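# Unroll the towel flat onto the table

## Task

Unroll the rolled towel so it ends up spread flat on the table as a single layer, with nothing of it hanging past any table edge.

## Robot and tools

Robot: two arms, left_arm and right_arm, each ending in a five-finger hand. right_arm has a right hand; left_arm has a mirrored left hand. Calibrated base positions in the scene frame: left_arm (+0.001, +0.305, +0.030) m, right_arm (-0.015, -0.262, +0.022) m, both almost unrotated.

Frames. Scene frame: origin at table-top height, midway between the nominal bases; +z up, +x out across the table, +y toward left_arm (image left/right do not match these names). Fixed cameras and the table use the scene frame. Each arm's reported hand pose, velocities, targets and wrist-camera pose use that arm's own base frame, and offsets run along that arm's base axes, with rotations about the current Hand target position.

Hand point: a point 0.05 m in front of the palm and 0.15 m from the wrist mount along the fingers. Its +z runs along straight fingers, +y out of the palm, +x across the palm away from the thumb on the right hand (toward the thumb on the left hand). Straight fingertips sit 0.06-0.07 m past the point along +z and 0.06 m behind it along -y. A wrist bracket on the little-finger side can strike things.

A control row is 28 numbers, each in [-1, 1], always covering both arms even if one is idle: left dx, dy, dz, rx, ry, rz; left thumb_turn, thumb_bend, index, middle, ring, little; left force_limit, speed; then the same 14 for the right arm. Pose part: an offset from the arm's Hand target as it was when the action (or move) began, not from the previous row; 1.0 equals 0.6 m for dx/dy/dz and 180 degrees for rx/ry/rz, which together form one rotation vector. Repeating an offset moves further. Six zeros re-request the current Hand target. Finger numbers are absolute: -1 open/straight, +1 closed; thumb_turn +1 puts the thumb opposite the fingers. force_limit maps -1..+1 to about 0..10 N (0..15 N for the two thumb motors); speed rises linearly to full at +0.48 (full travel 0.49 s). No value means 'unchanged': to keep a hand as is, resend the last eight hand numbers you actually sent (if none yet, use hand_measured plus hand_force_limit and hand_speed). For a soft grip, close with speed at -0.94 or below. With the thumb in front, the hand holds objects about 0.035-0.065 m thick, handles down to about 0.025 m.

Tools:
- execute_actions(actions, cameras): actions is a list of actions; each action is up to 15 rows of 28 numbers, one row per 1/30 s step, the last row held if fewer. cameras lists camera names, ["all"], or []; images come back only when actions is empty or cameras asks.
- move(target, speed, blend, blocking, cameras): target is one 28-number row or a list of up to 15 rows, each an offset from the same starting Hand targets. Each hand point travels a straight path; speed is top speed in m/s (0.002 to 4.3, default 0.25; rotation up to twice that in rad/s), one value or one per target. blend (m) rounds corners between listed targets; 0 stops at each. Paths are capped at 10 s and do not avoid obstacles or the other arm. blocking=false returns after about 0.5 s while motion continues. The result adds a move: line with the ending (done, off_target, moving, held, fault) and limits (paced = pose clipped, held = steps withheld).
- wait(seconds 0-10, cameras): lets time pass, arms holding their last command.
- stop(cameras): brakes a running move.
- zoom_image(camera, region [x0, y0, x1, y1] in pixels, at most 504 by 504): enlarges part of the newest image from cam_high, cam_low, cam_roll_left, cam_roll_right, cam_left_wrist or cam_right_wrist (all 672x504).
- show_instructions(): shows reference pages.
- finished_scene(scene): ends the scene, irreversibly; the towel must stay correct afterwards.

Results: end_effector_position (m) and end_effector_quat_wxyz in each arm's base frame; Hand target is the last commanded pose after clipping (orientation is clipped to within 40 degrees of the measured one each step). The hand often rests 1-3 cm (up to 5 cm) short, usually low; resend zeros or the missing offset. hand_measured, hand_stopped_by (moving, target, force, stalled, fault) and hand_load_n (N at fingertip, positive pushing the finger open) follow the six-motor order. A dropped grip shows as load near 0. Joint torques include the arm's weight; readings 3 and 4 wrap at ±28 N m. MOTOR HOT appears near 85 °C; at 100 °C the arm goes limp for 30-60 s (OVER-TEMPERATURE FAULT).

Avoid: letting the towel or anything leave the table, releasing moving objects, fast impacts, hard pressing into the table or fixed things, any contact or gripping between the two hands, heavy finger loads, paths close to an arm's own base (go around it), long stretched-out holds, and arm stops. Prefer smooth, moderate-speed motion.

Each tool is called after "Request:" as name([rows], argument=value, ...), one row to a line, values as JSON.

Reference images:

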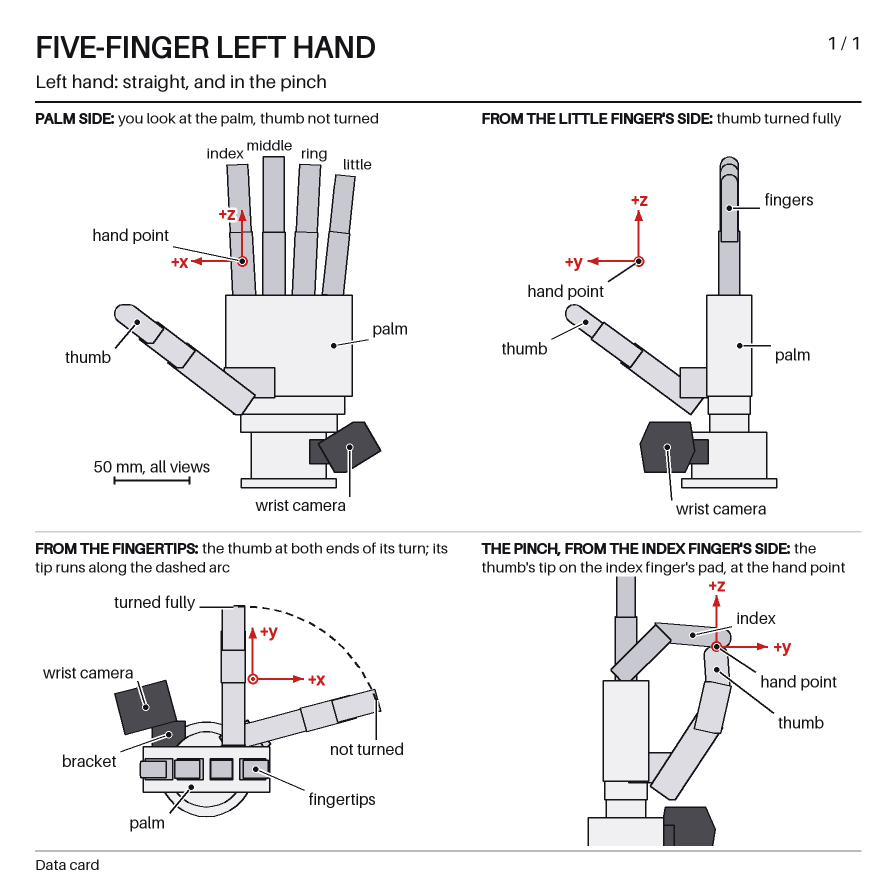

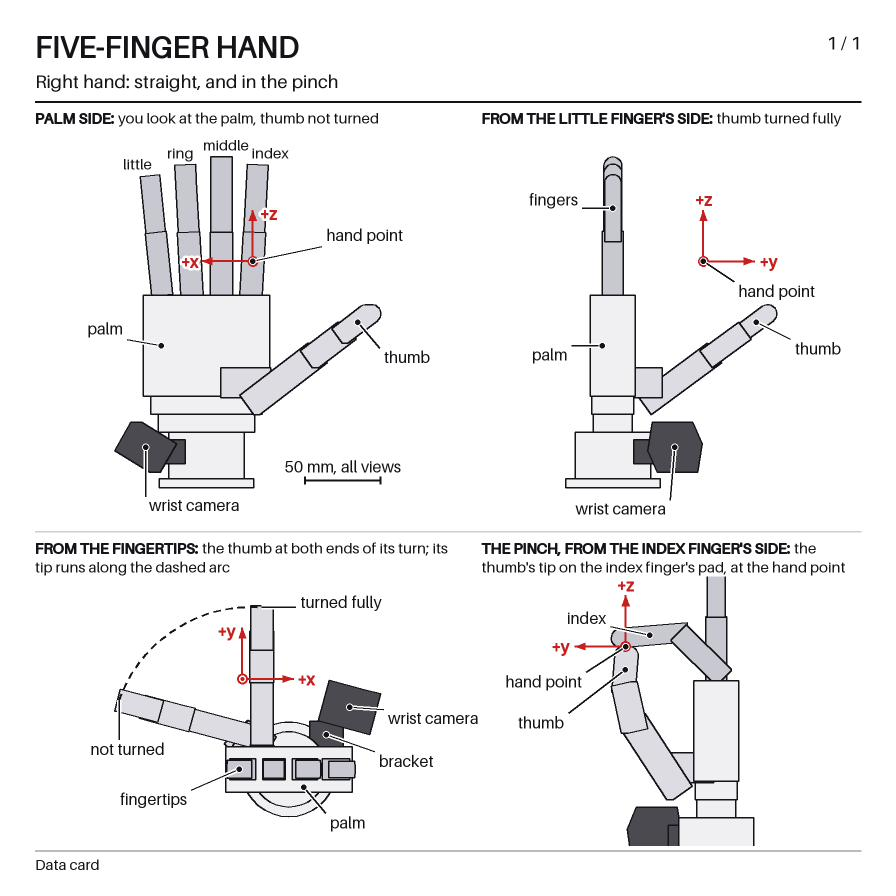

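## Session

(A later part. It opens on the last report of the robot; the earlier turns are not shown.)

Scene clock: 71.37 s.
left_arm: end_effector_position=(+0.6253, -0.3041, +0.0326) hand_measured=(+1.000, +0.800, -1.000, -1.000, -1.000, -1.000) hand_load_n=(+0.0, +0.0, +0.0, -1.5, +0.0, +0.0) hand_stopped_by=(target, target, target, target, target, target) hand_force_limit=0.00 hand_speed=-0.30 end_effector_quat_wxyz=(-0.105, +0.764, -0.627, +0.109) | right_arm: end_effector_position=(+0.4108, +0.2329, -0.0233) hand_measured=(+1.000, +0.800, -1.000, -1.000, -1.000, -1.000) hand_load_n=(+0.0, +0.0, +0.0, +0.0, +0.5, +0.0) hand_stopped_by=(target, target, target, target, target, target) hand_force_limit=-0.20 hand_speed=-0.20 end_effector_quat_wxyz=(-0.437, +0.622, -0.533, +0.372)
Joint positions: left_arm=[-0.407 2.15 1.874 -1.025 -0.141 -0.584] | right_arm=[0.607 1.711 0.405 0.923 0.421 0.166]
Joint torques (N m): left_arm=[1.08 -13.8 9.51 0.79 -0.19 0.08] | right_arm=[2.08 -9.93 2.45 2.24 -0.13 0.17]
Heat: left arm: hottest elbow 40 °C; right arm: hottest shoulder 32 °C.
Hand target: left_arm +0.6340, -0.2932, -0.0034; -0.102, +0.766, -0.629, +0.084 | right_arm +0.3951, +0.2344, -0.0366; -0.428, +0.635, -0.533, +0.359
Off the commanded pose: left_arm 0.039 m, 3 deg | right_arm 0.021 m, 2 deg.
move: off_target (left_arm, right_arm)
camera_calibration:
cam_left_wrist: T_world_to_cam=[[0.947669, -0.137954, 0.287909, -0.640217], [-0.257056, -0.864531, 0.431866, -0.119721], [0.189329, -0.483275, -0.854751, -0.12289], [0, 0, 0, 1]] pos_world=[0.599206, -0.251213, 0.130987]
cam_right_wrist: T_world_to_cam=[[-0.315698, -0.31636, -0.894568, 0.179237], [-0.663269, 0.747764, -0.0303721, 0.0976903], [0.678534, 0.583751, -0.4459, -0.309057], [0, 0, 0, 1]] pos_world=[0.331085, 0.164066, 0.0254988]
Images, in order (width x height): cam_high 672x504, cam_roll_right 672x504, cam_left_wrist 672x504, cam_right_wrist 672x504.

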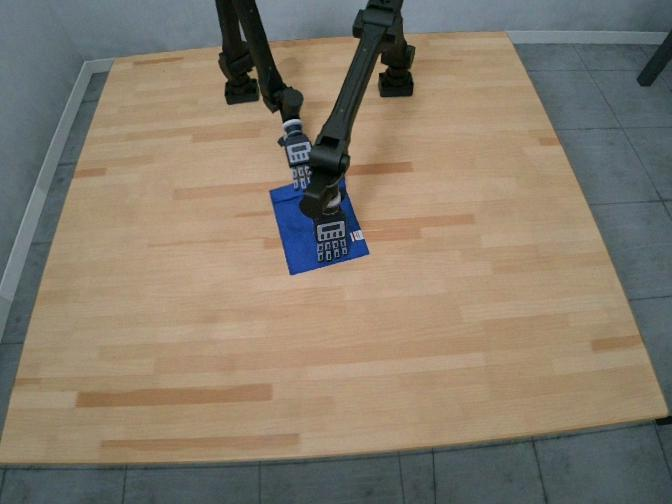

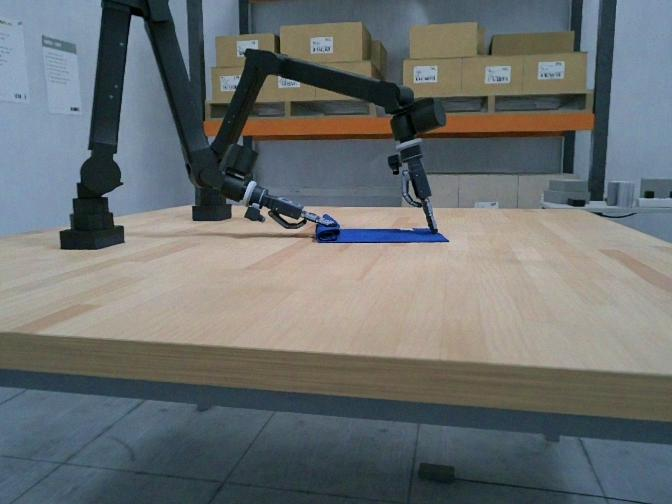

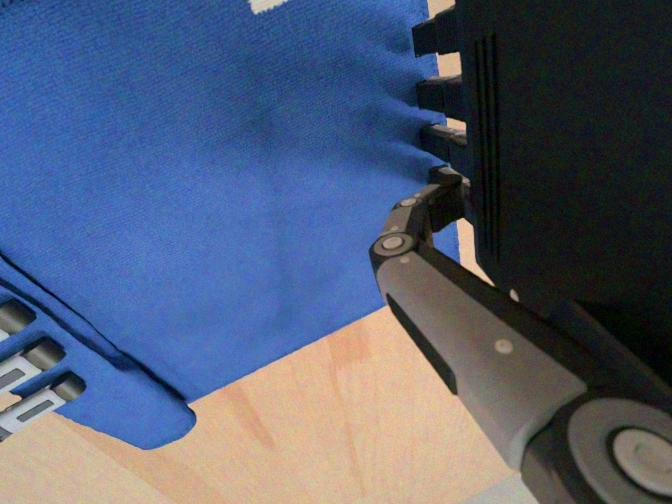

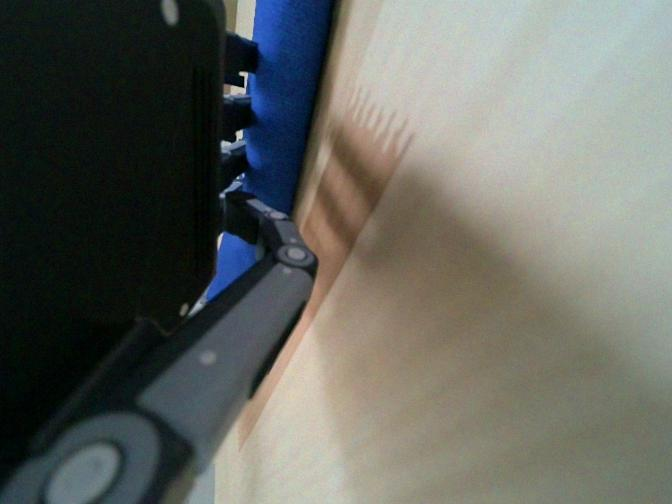

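Request:
move([
  [0,0,0,0,0,0,1,0.8,-1,-1,-1,-1,0,-0.3,0,0,0.08,0,0,0,1,0.8,-1,-1,-1,-1,-0.2,-0.2],
  [0,0,0,0,0,0,1,0.8,-1,-1,-1,-1,0,-0.3,0.11,-0.033,0.12,0,0,0,1,0.8,-1,-1,-1,-1,-0.2,-0.2],
  [0,0,0,0,0,0,1,0.8,-1,-1,-1,-1,0,-0.3,0.11,-0.033,0.006,0,0,0,1,0.8,-1,-1,-1,-1,-0.2,-0.2],
  [0,0,0,0,0,0,1,0.8,-1,-1,-1,-1,0,-0.3,-0.07,-0.062,-0.008,0,0,0,1,0.8,-1,-1,-1,-1,-0.2,-0.2],
], speed=[0.15,0.12,0.1,0.08], blend=[0.015,0.01,0,0], cameras=["cam_high","cam_roll_right","cam_roll_left","cam_left_wrist","cam_right_wrist"])

Request:
zoom_image(camera="cam_high", region=[260, 150, 380, 270])

Request:
zoom_image(camera="cam_roll_right", region=[270, 160, 430, 260])

Scene clock: 76.37 s.
left_arm: end_effector_position=(+0.6253, -0.3041, +0.0326) hand_measured=(+1.000, +0.800, -1.000, -1.000, -1.000, -1.000) hand_load_n=(+0.0, +0.0, +0.0, -1.5, +0.0, +0.0) hand_stopped_by=(target, target, target, target, target, target) hand_force_limit=0.00 hand_speed=-0.30 end_effector_quat_wxyz=(-0.105, +0.764, -0.627, +0.109) | right_arm: end_effector_position=(+0.3712, +0.1992, -0.0270) hand_measured=(+1.000, +0.800, -1.000, -1.000, -1.000, -1.000) hand_load_n=(+0.0, +0.0, +0.0, +0.5, +0.0, +0.0) hand_stopped_by=(target, target, target, target, target, target) hand_force_limit=-0.20 hand_speed=-0.20 end_effector_quat_wxyz=(-0.443, +0.618, -0.534, +0.371)
Joint positions: left_arm=[-0.407 2.15 1.874 -1.025 -0.141 -0.584] | right_arm=[0.584 1.687 0.262 1.056 0.397 0.165]
Joint torques (N m): left_arm=[1.08 -13.86 9.52 0.8 -0.19 0.07] | right_arm=[1.9 -8.41 0.99 2.03 -0.07 0.1]
Heat: left arm: hottest elbow 40 °C; right arm: hottest shoulder 32 °C.
Hand target: left_arm +0.6340, -0.2932, -0.0034; -0.102, +0.766, -0.629, +0.084 | right_arm +0.3531, +0.1973, -0.0414; -0.428, +0.635, -0.533, +0.359
Off the commanded pose: left_arm 0.039 m, 3 deg | right_arm 0.023 m, 3 deg.
move: off_target (left_arm, right_arm)
camera_calibration:
cam_left_wrist: T_world_to_cam=[[0.947669, -0.137954, 0.287909, -0.640217], [-0.257056, -0.864531, 0.431866, -0.119721], [0.189329, -0.483275, -0.854751, -0.12289], [0, 0, 0, 1]] pos_world=[0.599206, -0.251213, 0.130987]
cam_right_wrist: T_world_to_cam=[[-0.309633, -0.304523, -0.900774, 0.148073], [-0.66294, 0.748252, -0.0250808, 0.09644], [0.681644, 0.589393, -0.433564, -0.266149], [0, 0, 0, 1]] pos_world=[0.291201, 0.129797, 0.0204062]
Images, in order (width x height): cam_high 672x504, cam_roll_left 672x504, cam_roll_right 672x504, cam_left_wrist 672x504, cam_right_wrist 672x504.

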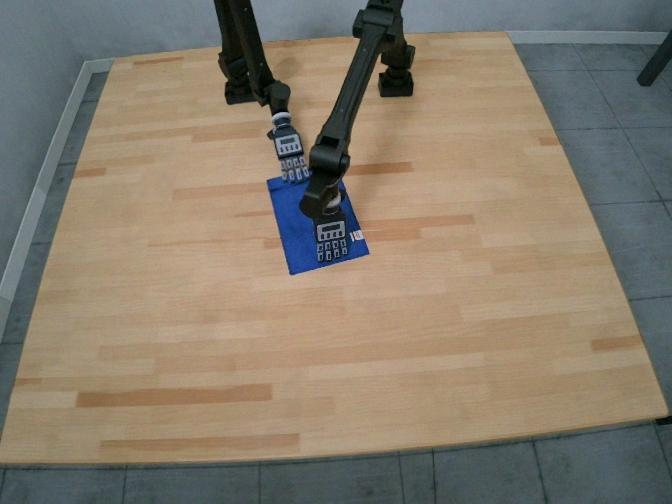

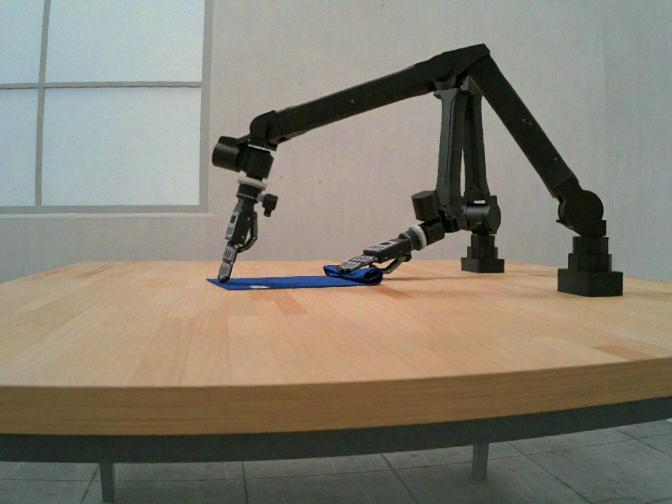

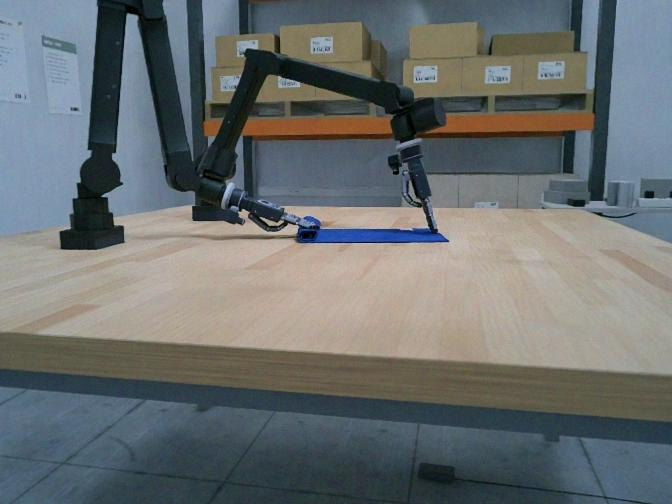

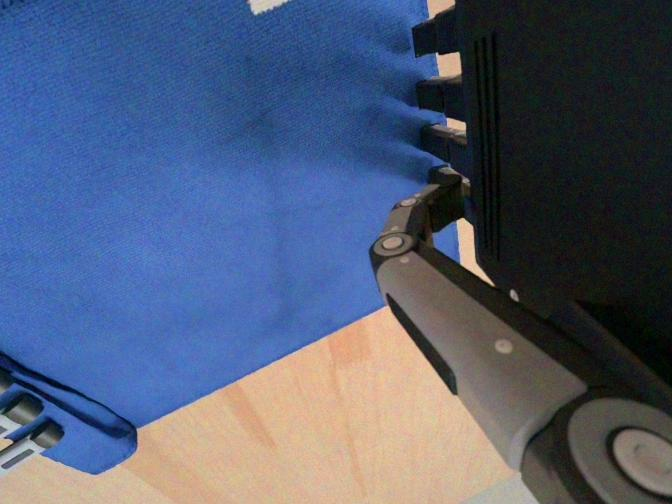

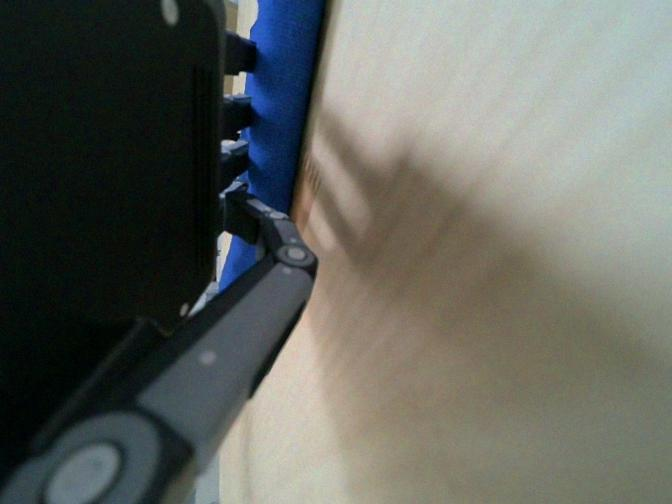

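Scaled by 4.200.

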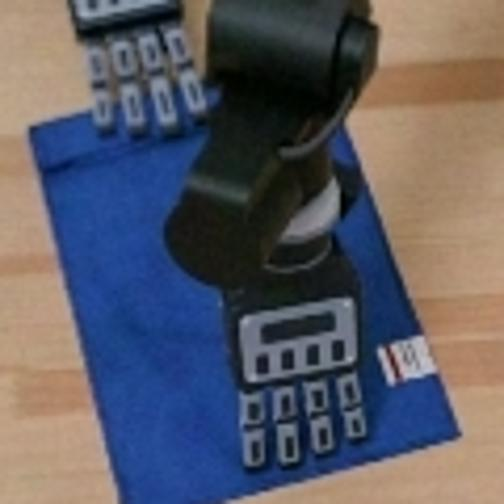

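Scaled by 3.150.

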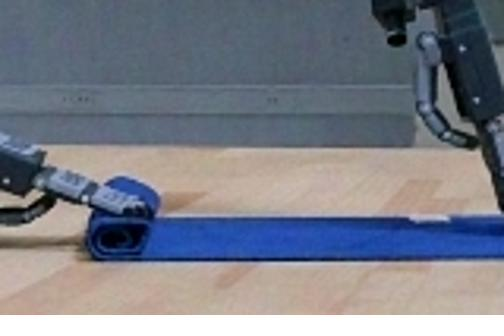

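Request:
move([
  [0,0,0,0,0,0,1,0.8,-1,-1,-1,-1,0,-0.3,0,0,0.08,0,0,0,1,0.8,-1,-1,-1,-1,-0.2,-0.2],
  [0,0,0,0,0,0,1,0.8,-1,-1,-1,-1,0,-0.3,0.088,0.1,0.12,0,0,0,1,0.8,-1,-1,-1,-1,-0.2,-0.2],
  [0,0,0,0,0,0,1,0.8,-1,-1,-1,-1,0,-0.3,0.088,0.1,0.009,0,0,0,1,0.8,-1,-1,-1,-1,-0.2,-0.2],
  [0,0,0,0,0,0,1,0.8,-1,-1,-1,-1,0,-0.3,-0.095,0.071,-0.008,0,0,0,1,0.8,-1,-1,-1,-1,-0.2,-0.2],
], speed=[0.15,0.12,0.1,0.08], blend=[0.015,0.01,0,0], cameras=["cam_high","cam_roll_right","cam_roll_left","cam_left_wrist","cam_right_wrist"])

Request:
zoom_image(camera="cam_high", region=[260, 150, 380, 270])

Request:
zoom_image(camera="cam_roll_right", region=[250, 160, 410, 260])

Request:
zoom_image(camera="cam_roll_left", region=[290, 220, 450, 320])

Scene clock: 81.23 s.
left_arm: end_effector_position=(+0.6253, -0.3041, +0.0326) hand_measured=(+1.000, +0.800, -1.000, -1.000, -1.000, -1.000) hand_load_n=(+0.0, +0.0, +0.0, -1.0, +0.0, +0.0) hand_stopped_by=(target, target, target, target, target, target) hand_force_limit=0.00 hand_speed=-0.30 end_effector_quat_wxyz=(-0.105, +0.764, -0.627, +0.109) | right_arm: end_effector_position=(+0.3124, +0.2407, -0.0334) hand_measured=(+1.000, +0.800, -1.000, -1.000, -1.000, -1.000) hand_load_n=(+0.0, +0.0, +0.0, +0.0, +0.0, +0.5) hand_stopped_by=(target, target, target, target, target, target) hand_force_limit=-0.20 hand_speed=-0.20 end_effector_quat_wxyz=(-0.438, +0.618, -0.535, +0.374)
Joint positions: left_arm=[-0.407 2.15 1.874 -1.025 -0.141 -0.584] | right_arm=[0.872 1.677 0.228 1.003 0.671 0.296]
Joint torques (N m): left_arm=[1.08 -13.8 9.5 0.79 -0.19 0.08] | right_arm=[2.32 -7.71 1.14 1.74 -0.35 0.27]
Heat: left arm: hottest elbow 40 °C; right arm: hottest shoulder 32 °C.
Hand target: left_arm +0.6340, -0.2932, -0.0034; -0.102, +0.766, -0.629, +0.084 | right_arm +0.2961, +0.2398, -0.0462; -0.428, +0.635, -0.533, +0.359
Off the commanded pose: left_arm 0.039 m, 3 deg | right_arm 0.021 m, 3 deg.
move: off_target (left_arm, right_arm)
camera_calibration:
cam_left_wrist: T_world_to_cam=[[0.947669, -0.137954, 0.287909, -0.640217], [-0.257056, -0.864531, 0.431866, -0.119721], [0.189329, -0.483275, -0.854751, -0.12289], [0, 0, 0, 1]] pos_world=[0.599206, -0.251213, 0.130987]
cam_right_wrist: T_world_to_cam=[[-0.315524, -0.310223, -0.896775, 0.14004], [-0.657024, 0.753295, -0.0294197, 0.0230142], [0.684663, 0.57992, -0.441507, -0.25223], [0, 0, 0, 1]] pos_world=[0.232, 0.172381, 0.0149004]
Images, in order (width x height): cam_high 672x504, cam_roll_left 672x504, cam_roll_right 672x504, cam_left_wrist 672x504, cam_right_wrist 672x504.

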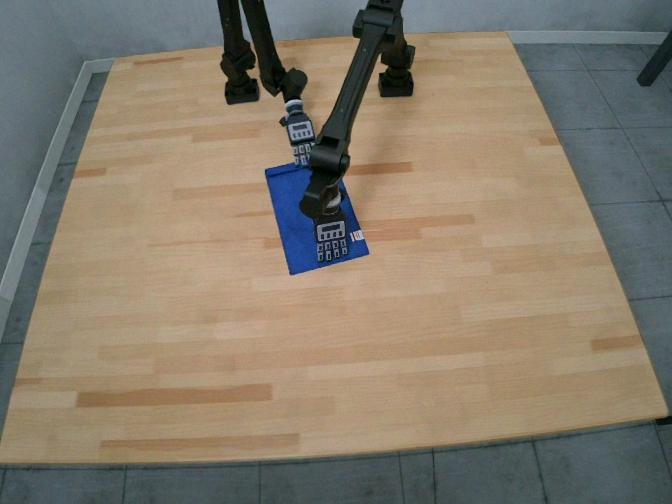

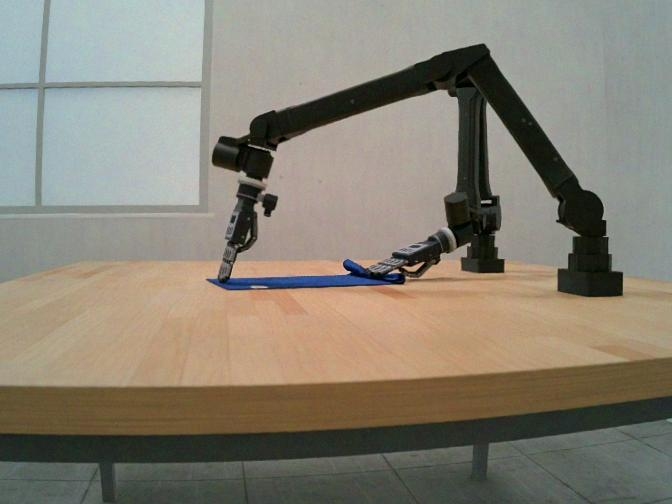

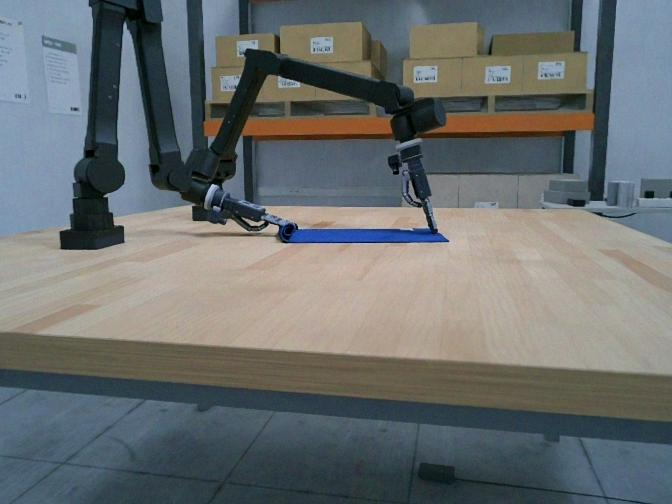

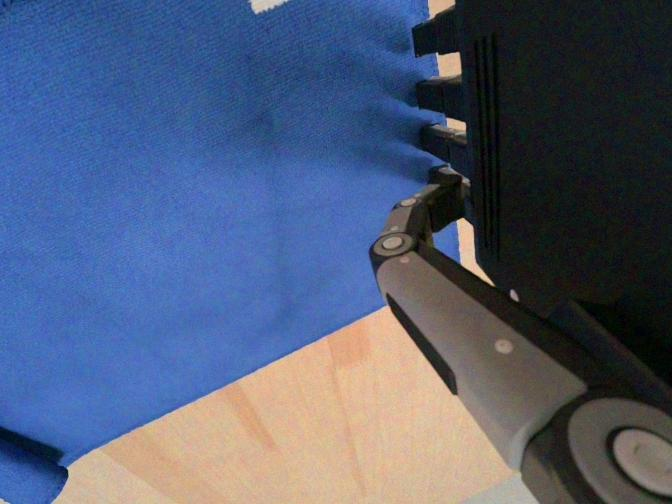

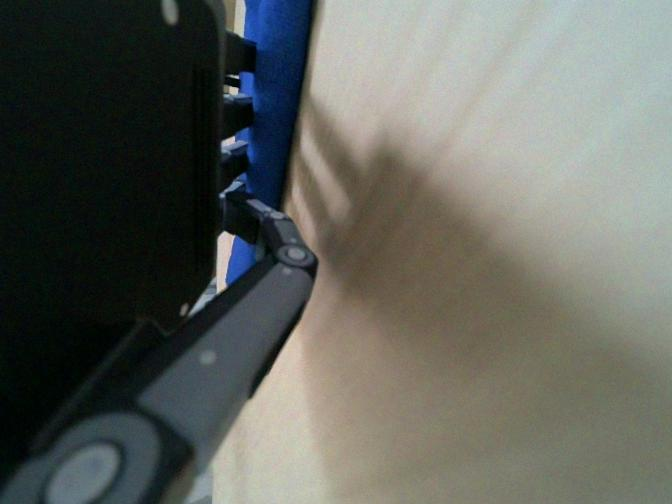

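Scaled by 4.200.

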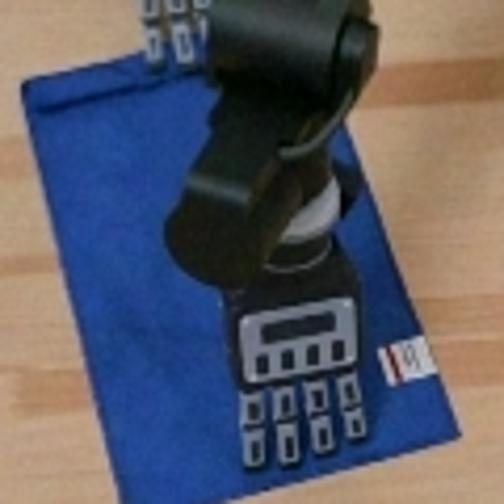

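Scaled by 3.150.

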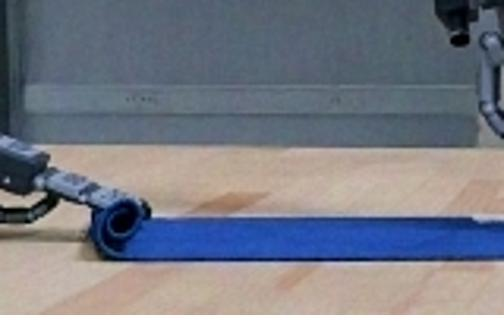

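Scaled by 3.150.

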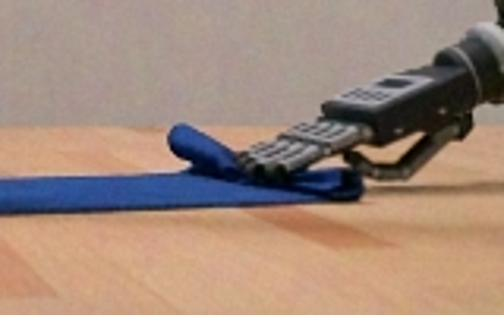

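Request:
move([
  [0,0,0,0,0,0,1,0.8,-1,-1,-1,-1,0,-0.3,0,0,0.1,0,0,0,1,0.8,-1,-1,-1,-1,-0.2,-0.2],
  [0.09,0.018,0,0,0,0,1,0.8,-1,-1,-1,-1,0,-0.3,0.185,-0.055,0.13,-0.0077,0.0438,0,1,0.8,-1,-1,-1,-1,-0.2,-0.2],
  [0.09,0.018,0,0,0,0,1,0.8,-1,-1,-1,-1,0,-0.3,0.185,-0.055,0.013,-0.0077,0.0438,0,1,0.8,-1,-1,-1,-1,-0.2,-0.2],
  [0.09,0.018,0,0,0,0,1,0.8,-1,-1,-1,-1,0,-0.3,0.037,-0.08,0.017,-0.0077,0.0438,0,1,0.8,-1,-1,-1,-1,-0.2,-0.2],
], speed=[0.15,0.12,0.1,0.08], blend=[0,0.01,0,0], cameras=["cam_high","cam_roll_right","cam_roll_left","cam_left_wrist","cam_right_wrist"])

Request:
zoom_image(camera="cam_high", region=[260, 150, 380, 270])

Request:
zoom_image(camera="cam_roll_right", region=[250, 160, 410, 260])

Request:
zoom_image(camera="cam_roll_left", region=[290, 220, 450, 320])

Scene clock: 87.90 s.
left_arm: end_effector_position=(+0.6807, -0.2933, +0.0343) hand_measured=(+1.000, +0.800, -1.000, -1.000, -1.000, -1.000) hand_load_n=(+0.0, +0.0, +0.0, -1.0, +0.0, +0.0) hand_stopped_by=(target, target, target, target, target, target) hand_force_limit=0.00 hand_speed=-0.30 end_effector_quat_wxyz=(-0.107, +0.765, -0.627, +0.107) | right_arm: end_effector_position=(+0.3339, +0.1925, -0.0245) hand_measured=(+1.000, +0.800, -1.000, -1.000, -1.000, -1.000) hand_load_n=(+0.0, +0.0, +0.0, +0.0, +0.5, +0.0) hand_stopped_by=(target, target, target, target, target, target) hand_force_limit=-0.20 hand_speed=-0.20 end_effector_quat_wxyz=(-0.394, +0.652, -0.555, +0.335)
Joint positions: left_arm=[-0.364 2.295 2.135 -1.137 -0.133 -0.544] | right_arm=[0.616 1.449 0.236 0.682 0.399 0.224]
Joint torques (N m): left_arm=[1.03 -15.56 9.78 0.8 -0.12 0.07] | right_arm=[1.67 -7.18 3.22 1.62 -0.12 0.24]
Heat: left arm: hottest elbow 41 °C; right arm: hottest shoulder 32 °C.
Hand target: left_arm +0.6881, -0.2823, -0.0033; -0.102, +0.766, -0.629, +0.084 | right_arm +0.3183, +0.1918, -0.0360; -0.383, +0.663, -0.557, +0.321
Off the commanded pose: left_arm 0.040 m, 3 deg | right_arm 0.019 m, 2 deg.
move: off_target (left_arm, right_arm)
camera_calibration:
cam_left_wrist: T_world_to_cam=[[0.94804, -0.137146, 0.287074, -0.691659], [-0.255163, -0.866718, 0.428594, -0.0987101], [0.190033, -0.479575, -0.856677, -0.126162], [0, 0, 0, 1]] pos_world=[0.654508, -0.240916, 0.132784]
cam_right_wrist: T_world_to_cam=[[-0.430439, -0.339503, -0.836337, 0.18533], [-0.66676, 0.744139, 0.0410862, 0.0804635], [0.608403, 0.575321, -0.546673, -0.211297], [0, 0, 0, 1]] pos_world=[0.261976, 0.124607, 0.036182]
Images, in order (width x height): cam_high 672x504, cam_roll_left 672x504, cam_roll_right 672x504, cam_left_wrist 672x504, cam_right_wrist 672x504.

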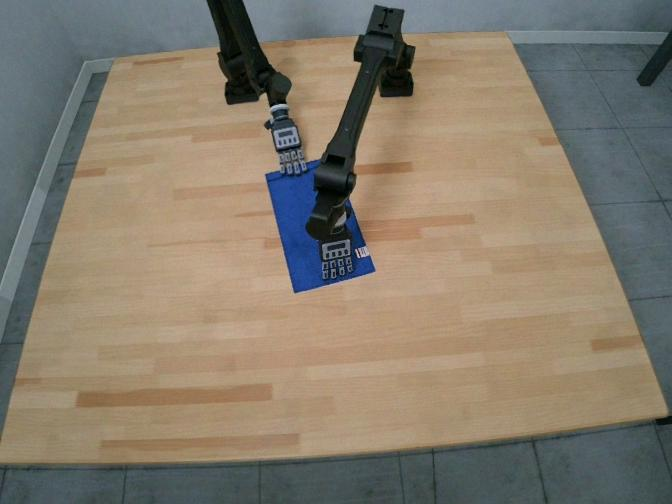

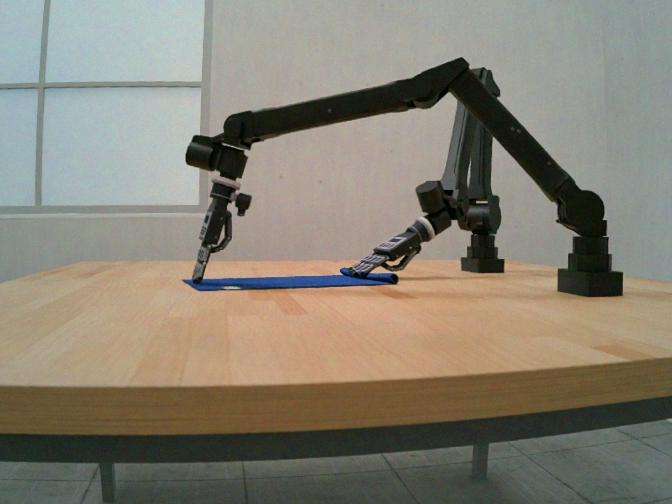

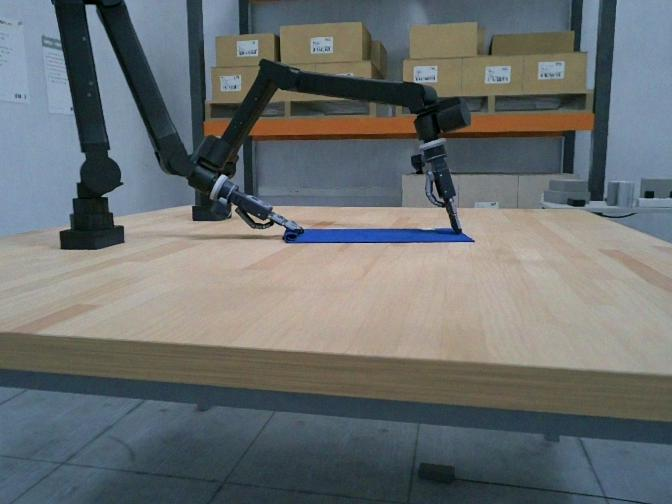

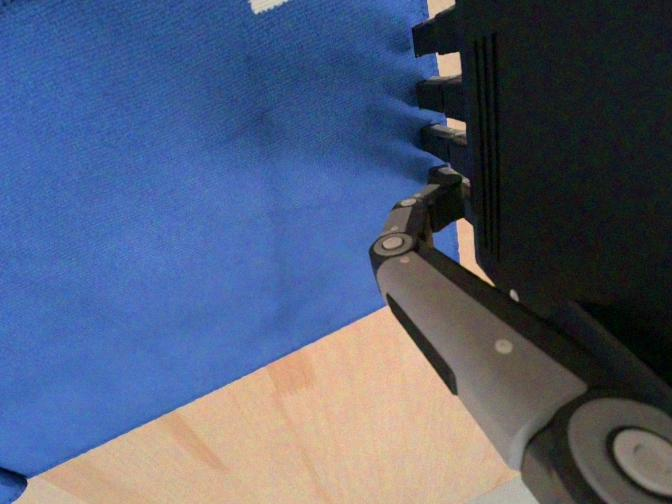

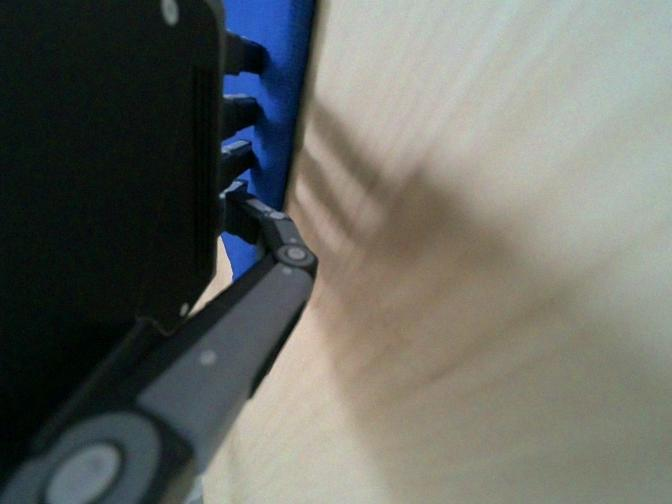

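Scaled by 4.200.

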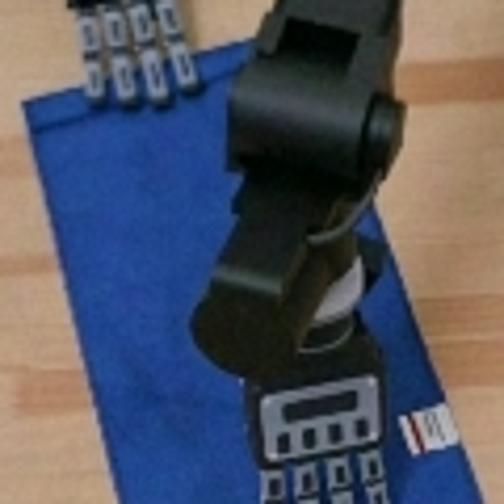

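Scaled by 3.150.

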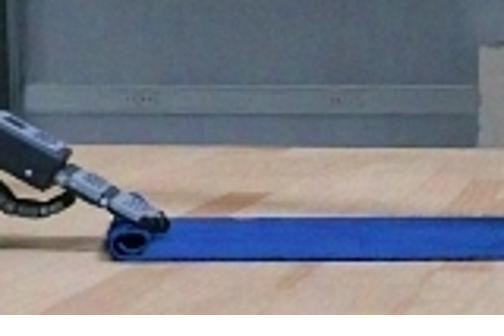

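Scaled by 3.150.

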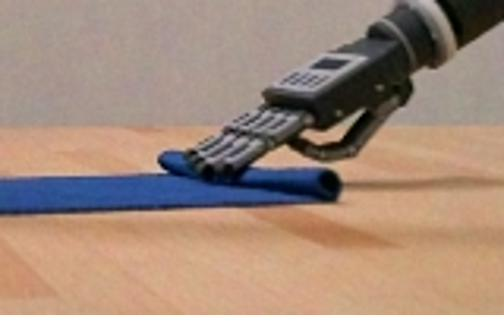

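Request:
move([
  [0,0,0,0,0,0,1,0.8,-1,-1,-1,-1,0,-0.3,0,0,0.08,0,0,0,1,0.8,-1,-1,-1,-1,-0.2,-0.2],
  [0,0,0,0,0,0,1,0.8,-1,-1,-1,-1,0,-0.3,0.057,0.113,0.1,0,0,0,1,0.8,-1,-1,-1,-1,-0.2,-0.2],
  [0,0,0,0,0,0,1,0.8,-1,-1,-1,-1,0,-0.3,0.057,0.113,-0.013,0,0,0,1,0.8,-1,-1,-1,-1,-0.2,-0.2],
  [0,0,0,0,0,0,1,0.8,-1,-1,-1,-1,0,-0.3,-0.075,0.092,-0.01,0,0,0,1,0.8,-1,-1,-1,-1,-0.2,-0.2],
], speed=[0.15,0.12,0.1,0.08], blend=[0.015,0.01,0,0], cameras=["cam_high","cam_roll_right","cam_roll_left","cam_right_wrist"])

Request:
zoom_image(camera="cam_high", region=[260, 150, 380, 270])

Request:
zoom_image(camera="cam_roll_right", region=[230, 160, 390, 260])

Request:
zoom_image(camera="cam_roll_left", region=[310, 220, 470, 320])

Scene clock: 92.30 s.
left_arm: end_effector_position=(+0.6807, -0.2933, +0.0343) hand_measured=(+1.000, +0.800, -1.000, -1.000, -1.000, -1.000) hand_load_n=(+0.0, +0.0, +0.0, -1.0, +0.0, +0.0) hand_stopped_by=(target, target, target, target, target, target) hand_force_limit=0.00 hand_speed=-0.30 end_effector_quat_wxyz=(-0.107, +0.765, -0.627, +0.107) | right_arm: end_effector_position=(+0.2893, +0.2528, -0.0298) hand_measured=(+1.000, +0.800, -1.000, -1.000, -1.000, -1.000) hand_load_n=(+0.0, +0.0, +0.0, +0.5, +0.0, +0.0) hand_stopped_by=(target, target, target, target, target, target) hand_force_limit=-0.20 hand_speed=-0.20 end_effector_quat_wxyz=(-0.399, +0.647, -0.561, +0.329)
Joint positions: left_arm=[-0.364 2.295 2.135 -1.137 -0.133 -0.544] | right_arm=[0.914 1.478 0.267 0.589 0.645 0.432]
Joint torques (N m): left_arm=[0.97 -15.5 9.8 0.83 -0.12 0.08] | right_arm=[2.02 -7.65 3 0.95 -0.04 0.16]
Heat: left arm: hottest elbow 42 °C; right arm: hottest shoulder 32 °C.
Hand target: left_arm +0.6881, -0.2823, -0.0033; -0.102, +0.766, -0.629, +0.084 | right_arm +0.2732, +0.2469, -0.0421; -0.383, +0.663, -0.557, +0.321
Off the commanded pose: left_arm 0.040 m, 3 deg | right_arm 0.021 m, 3 deg.
move: off_target (left_arm, right_arm)
camera_calibration:
cam_right_wrist: T_world_to_cam=[[-0.434445, -0.318981, -0.842323, 0.177954], [-0.662169, 0.747058, 0.0586229, 0.00450224], [0.610565, 0.583229, -0.535775, -0.224028], [0, 0, 0, 1]] pos_world=[0.217076, 0.18406, 0.0296021]
Images, in order (width x height): cam_high 672x504, cam_roll_left 672x504, cam_roll_right 672x504, cam_right_wrist 672x504.

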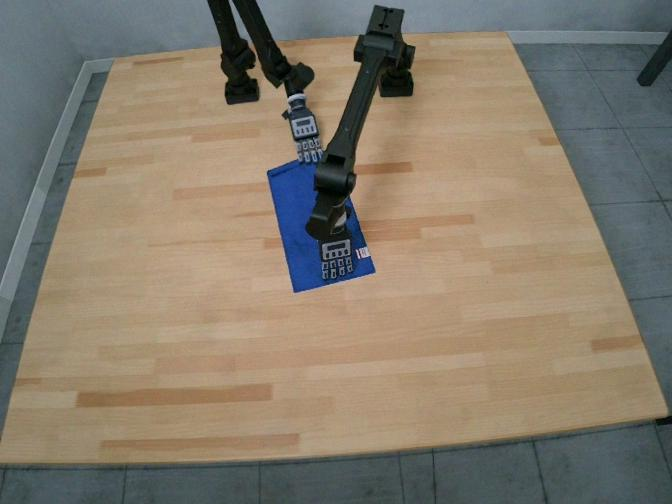

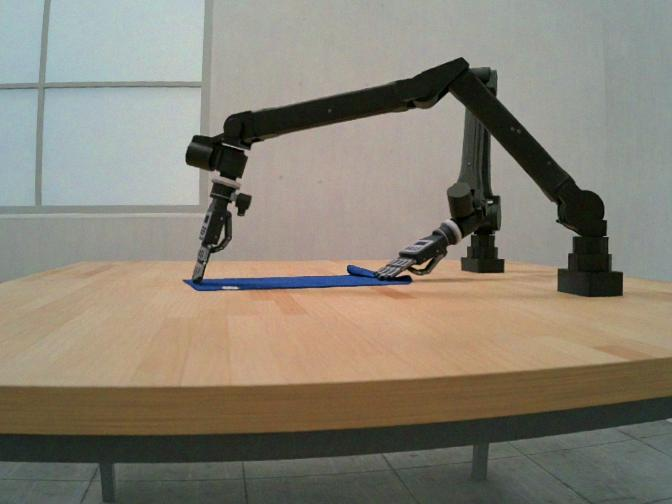

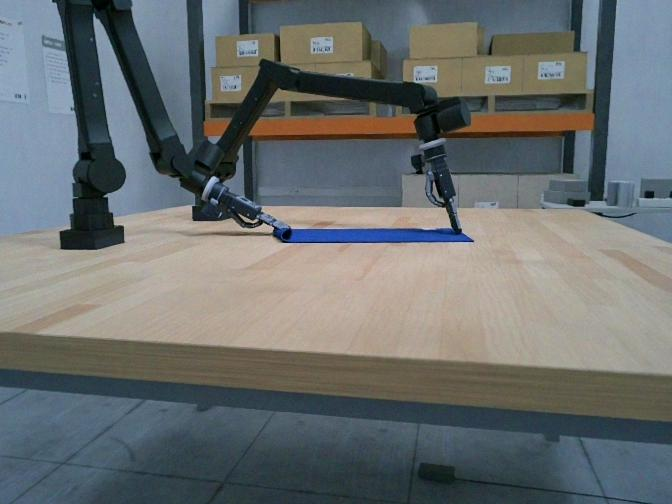

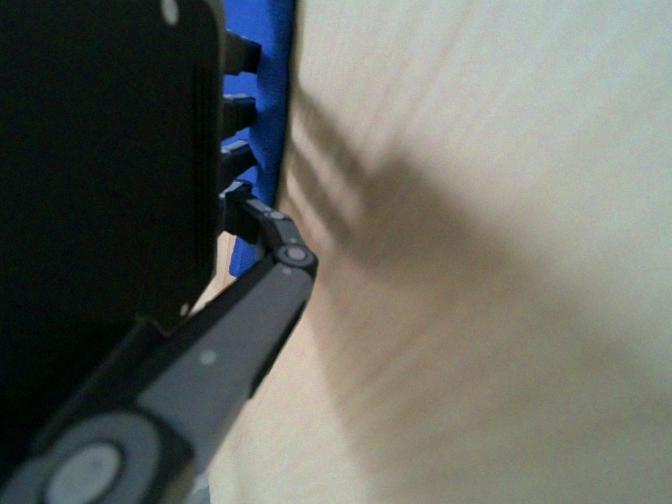

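Scaled by 4.200.

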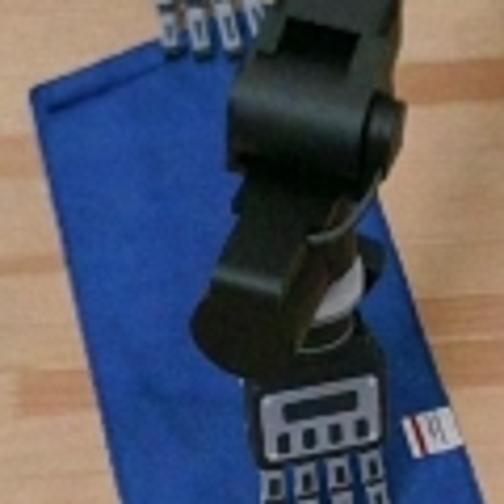

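Scaled by 3.150.

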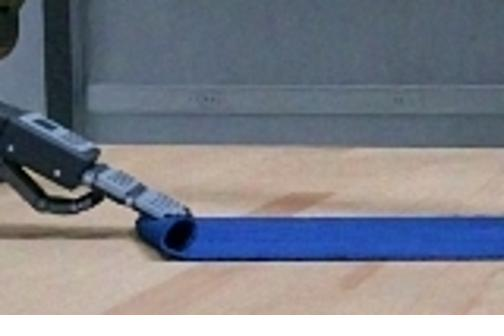

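Scaled by 3.150.

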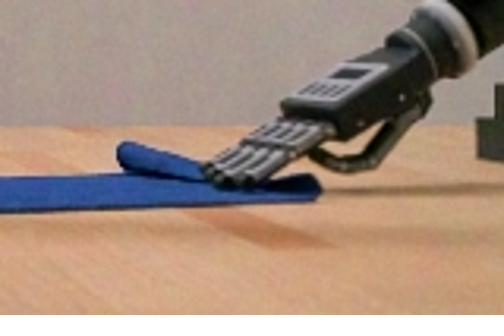

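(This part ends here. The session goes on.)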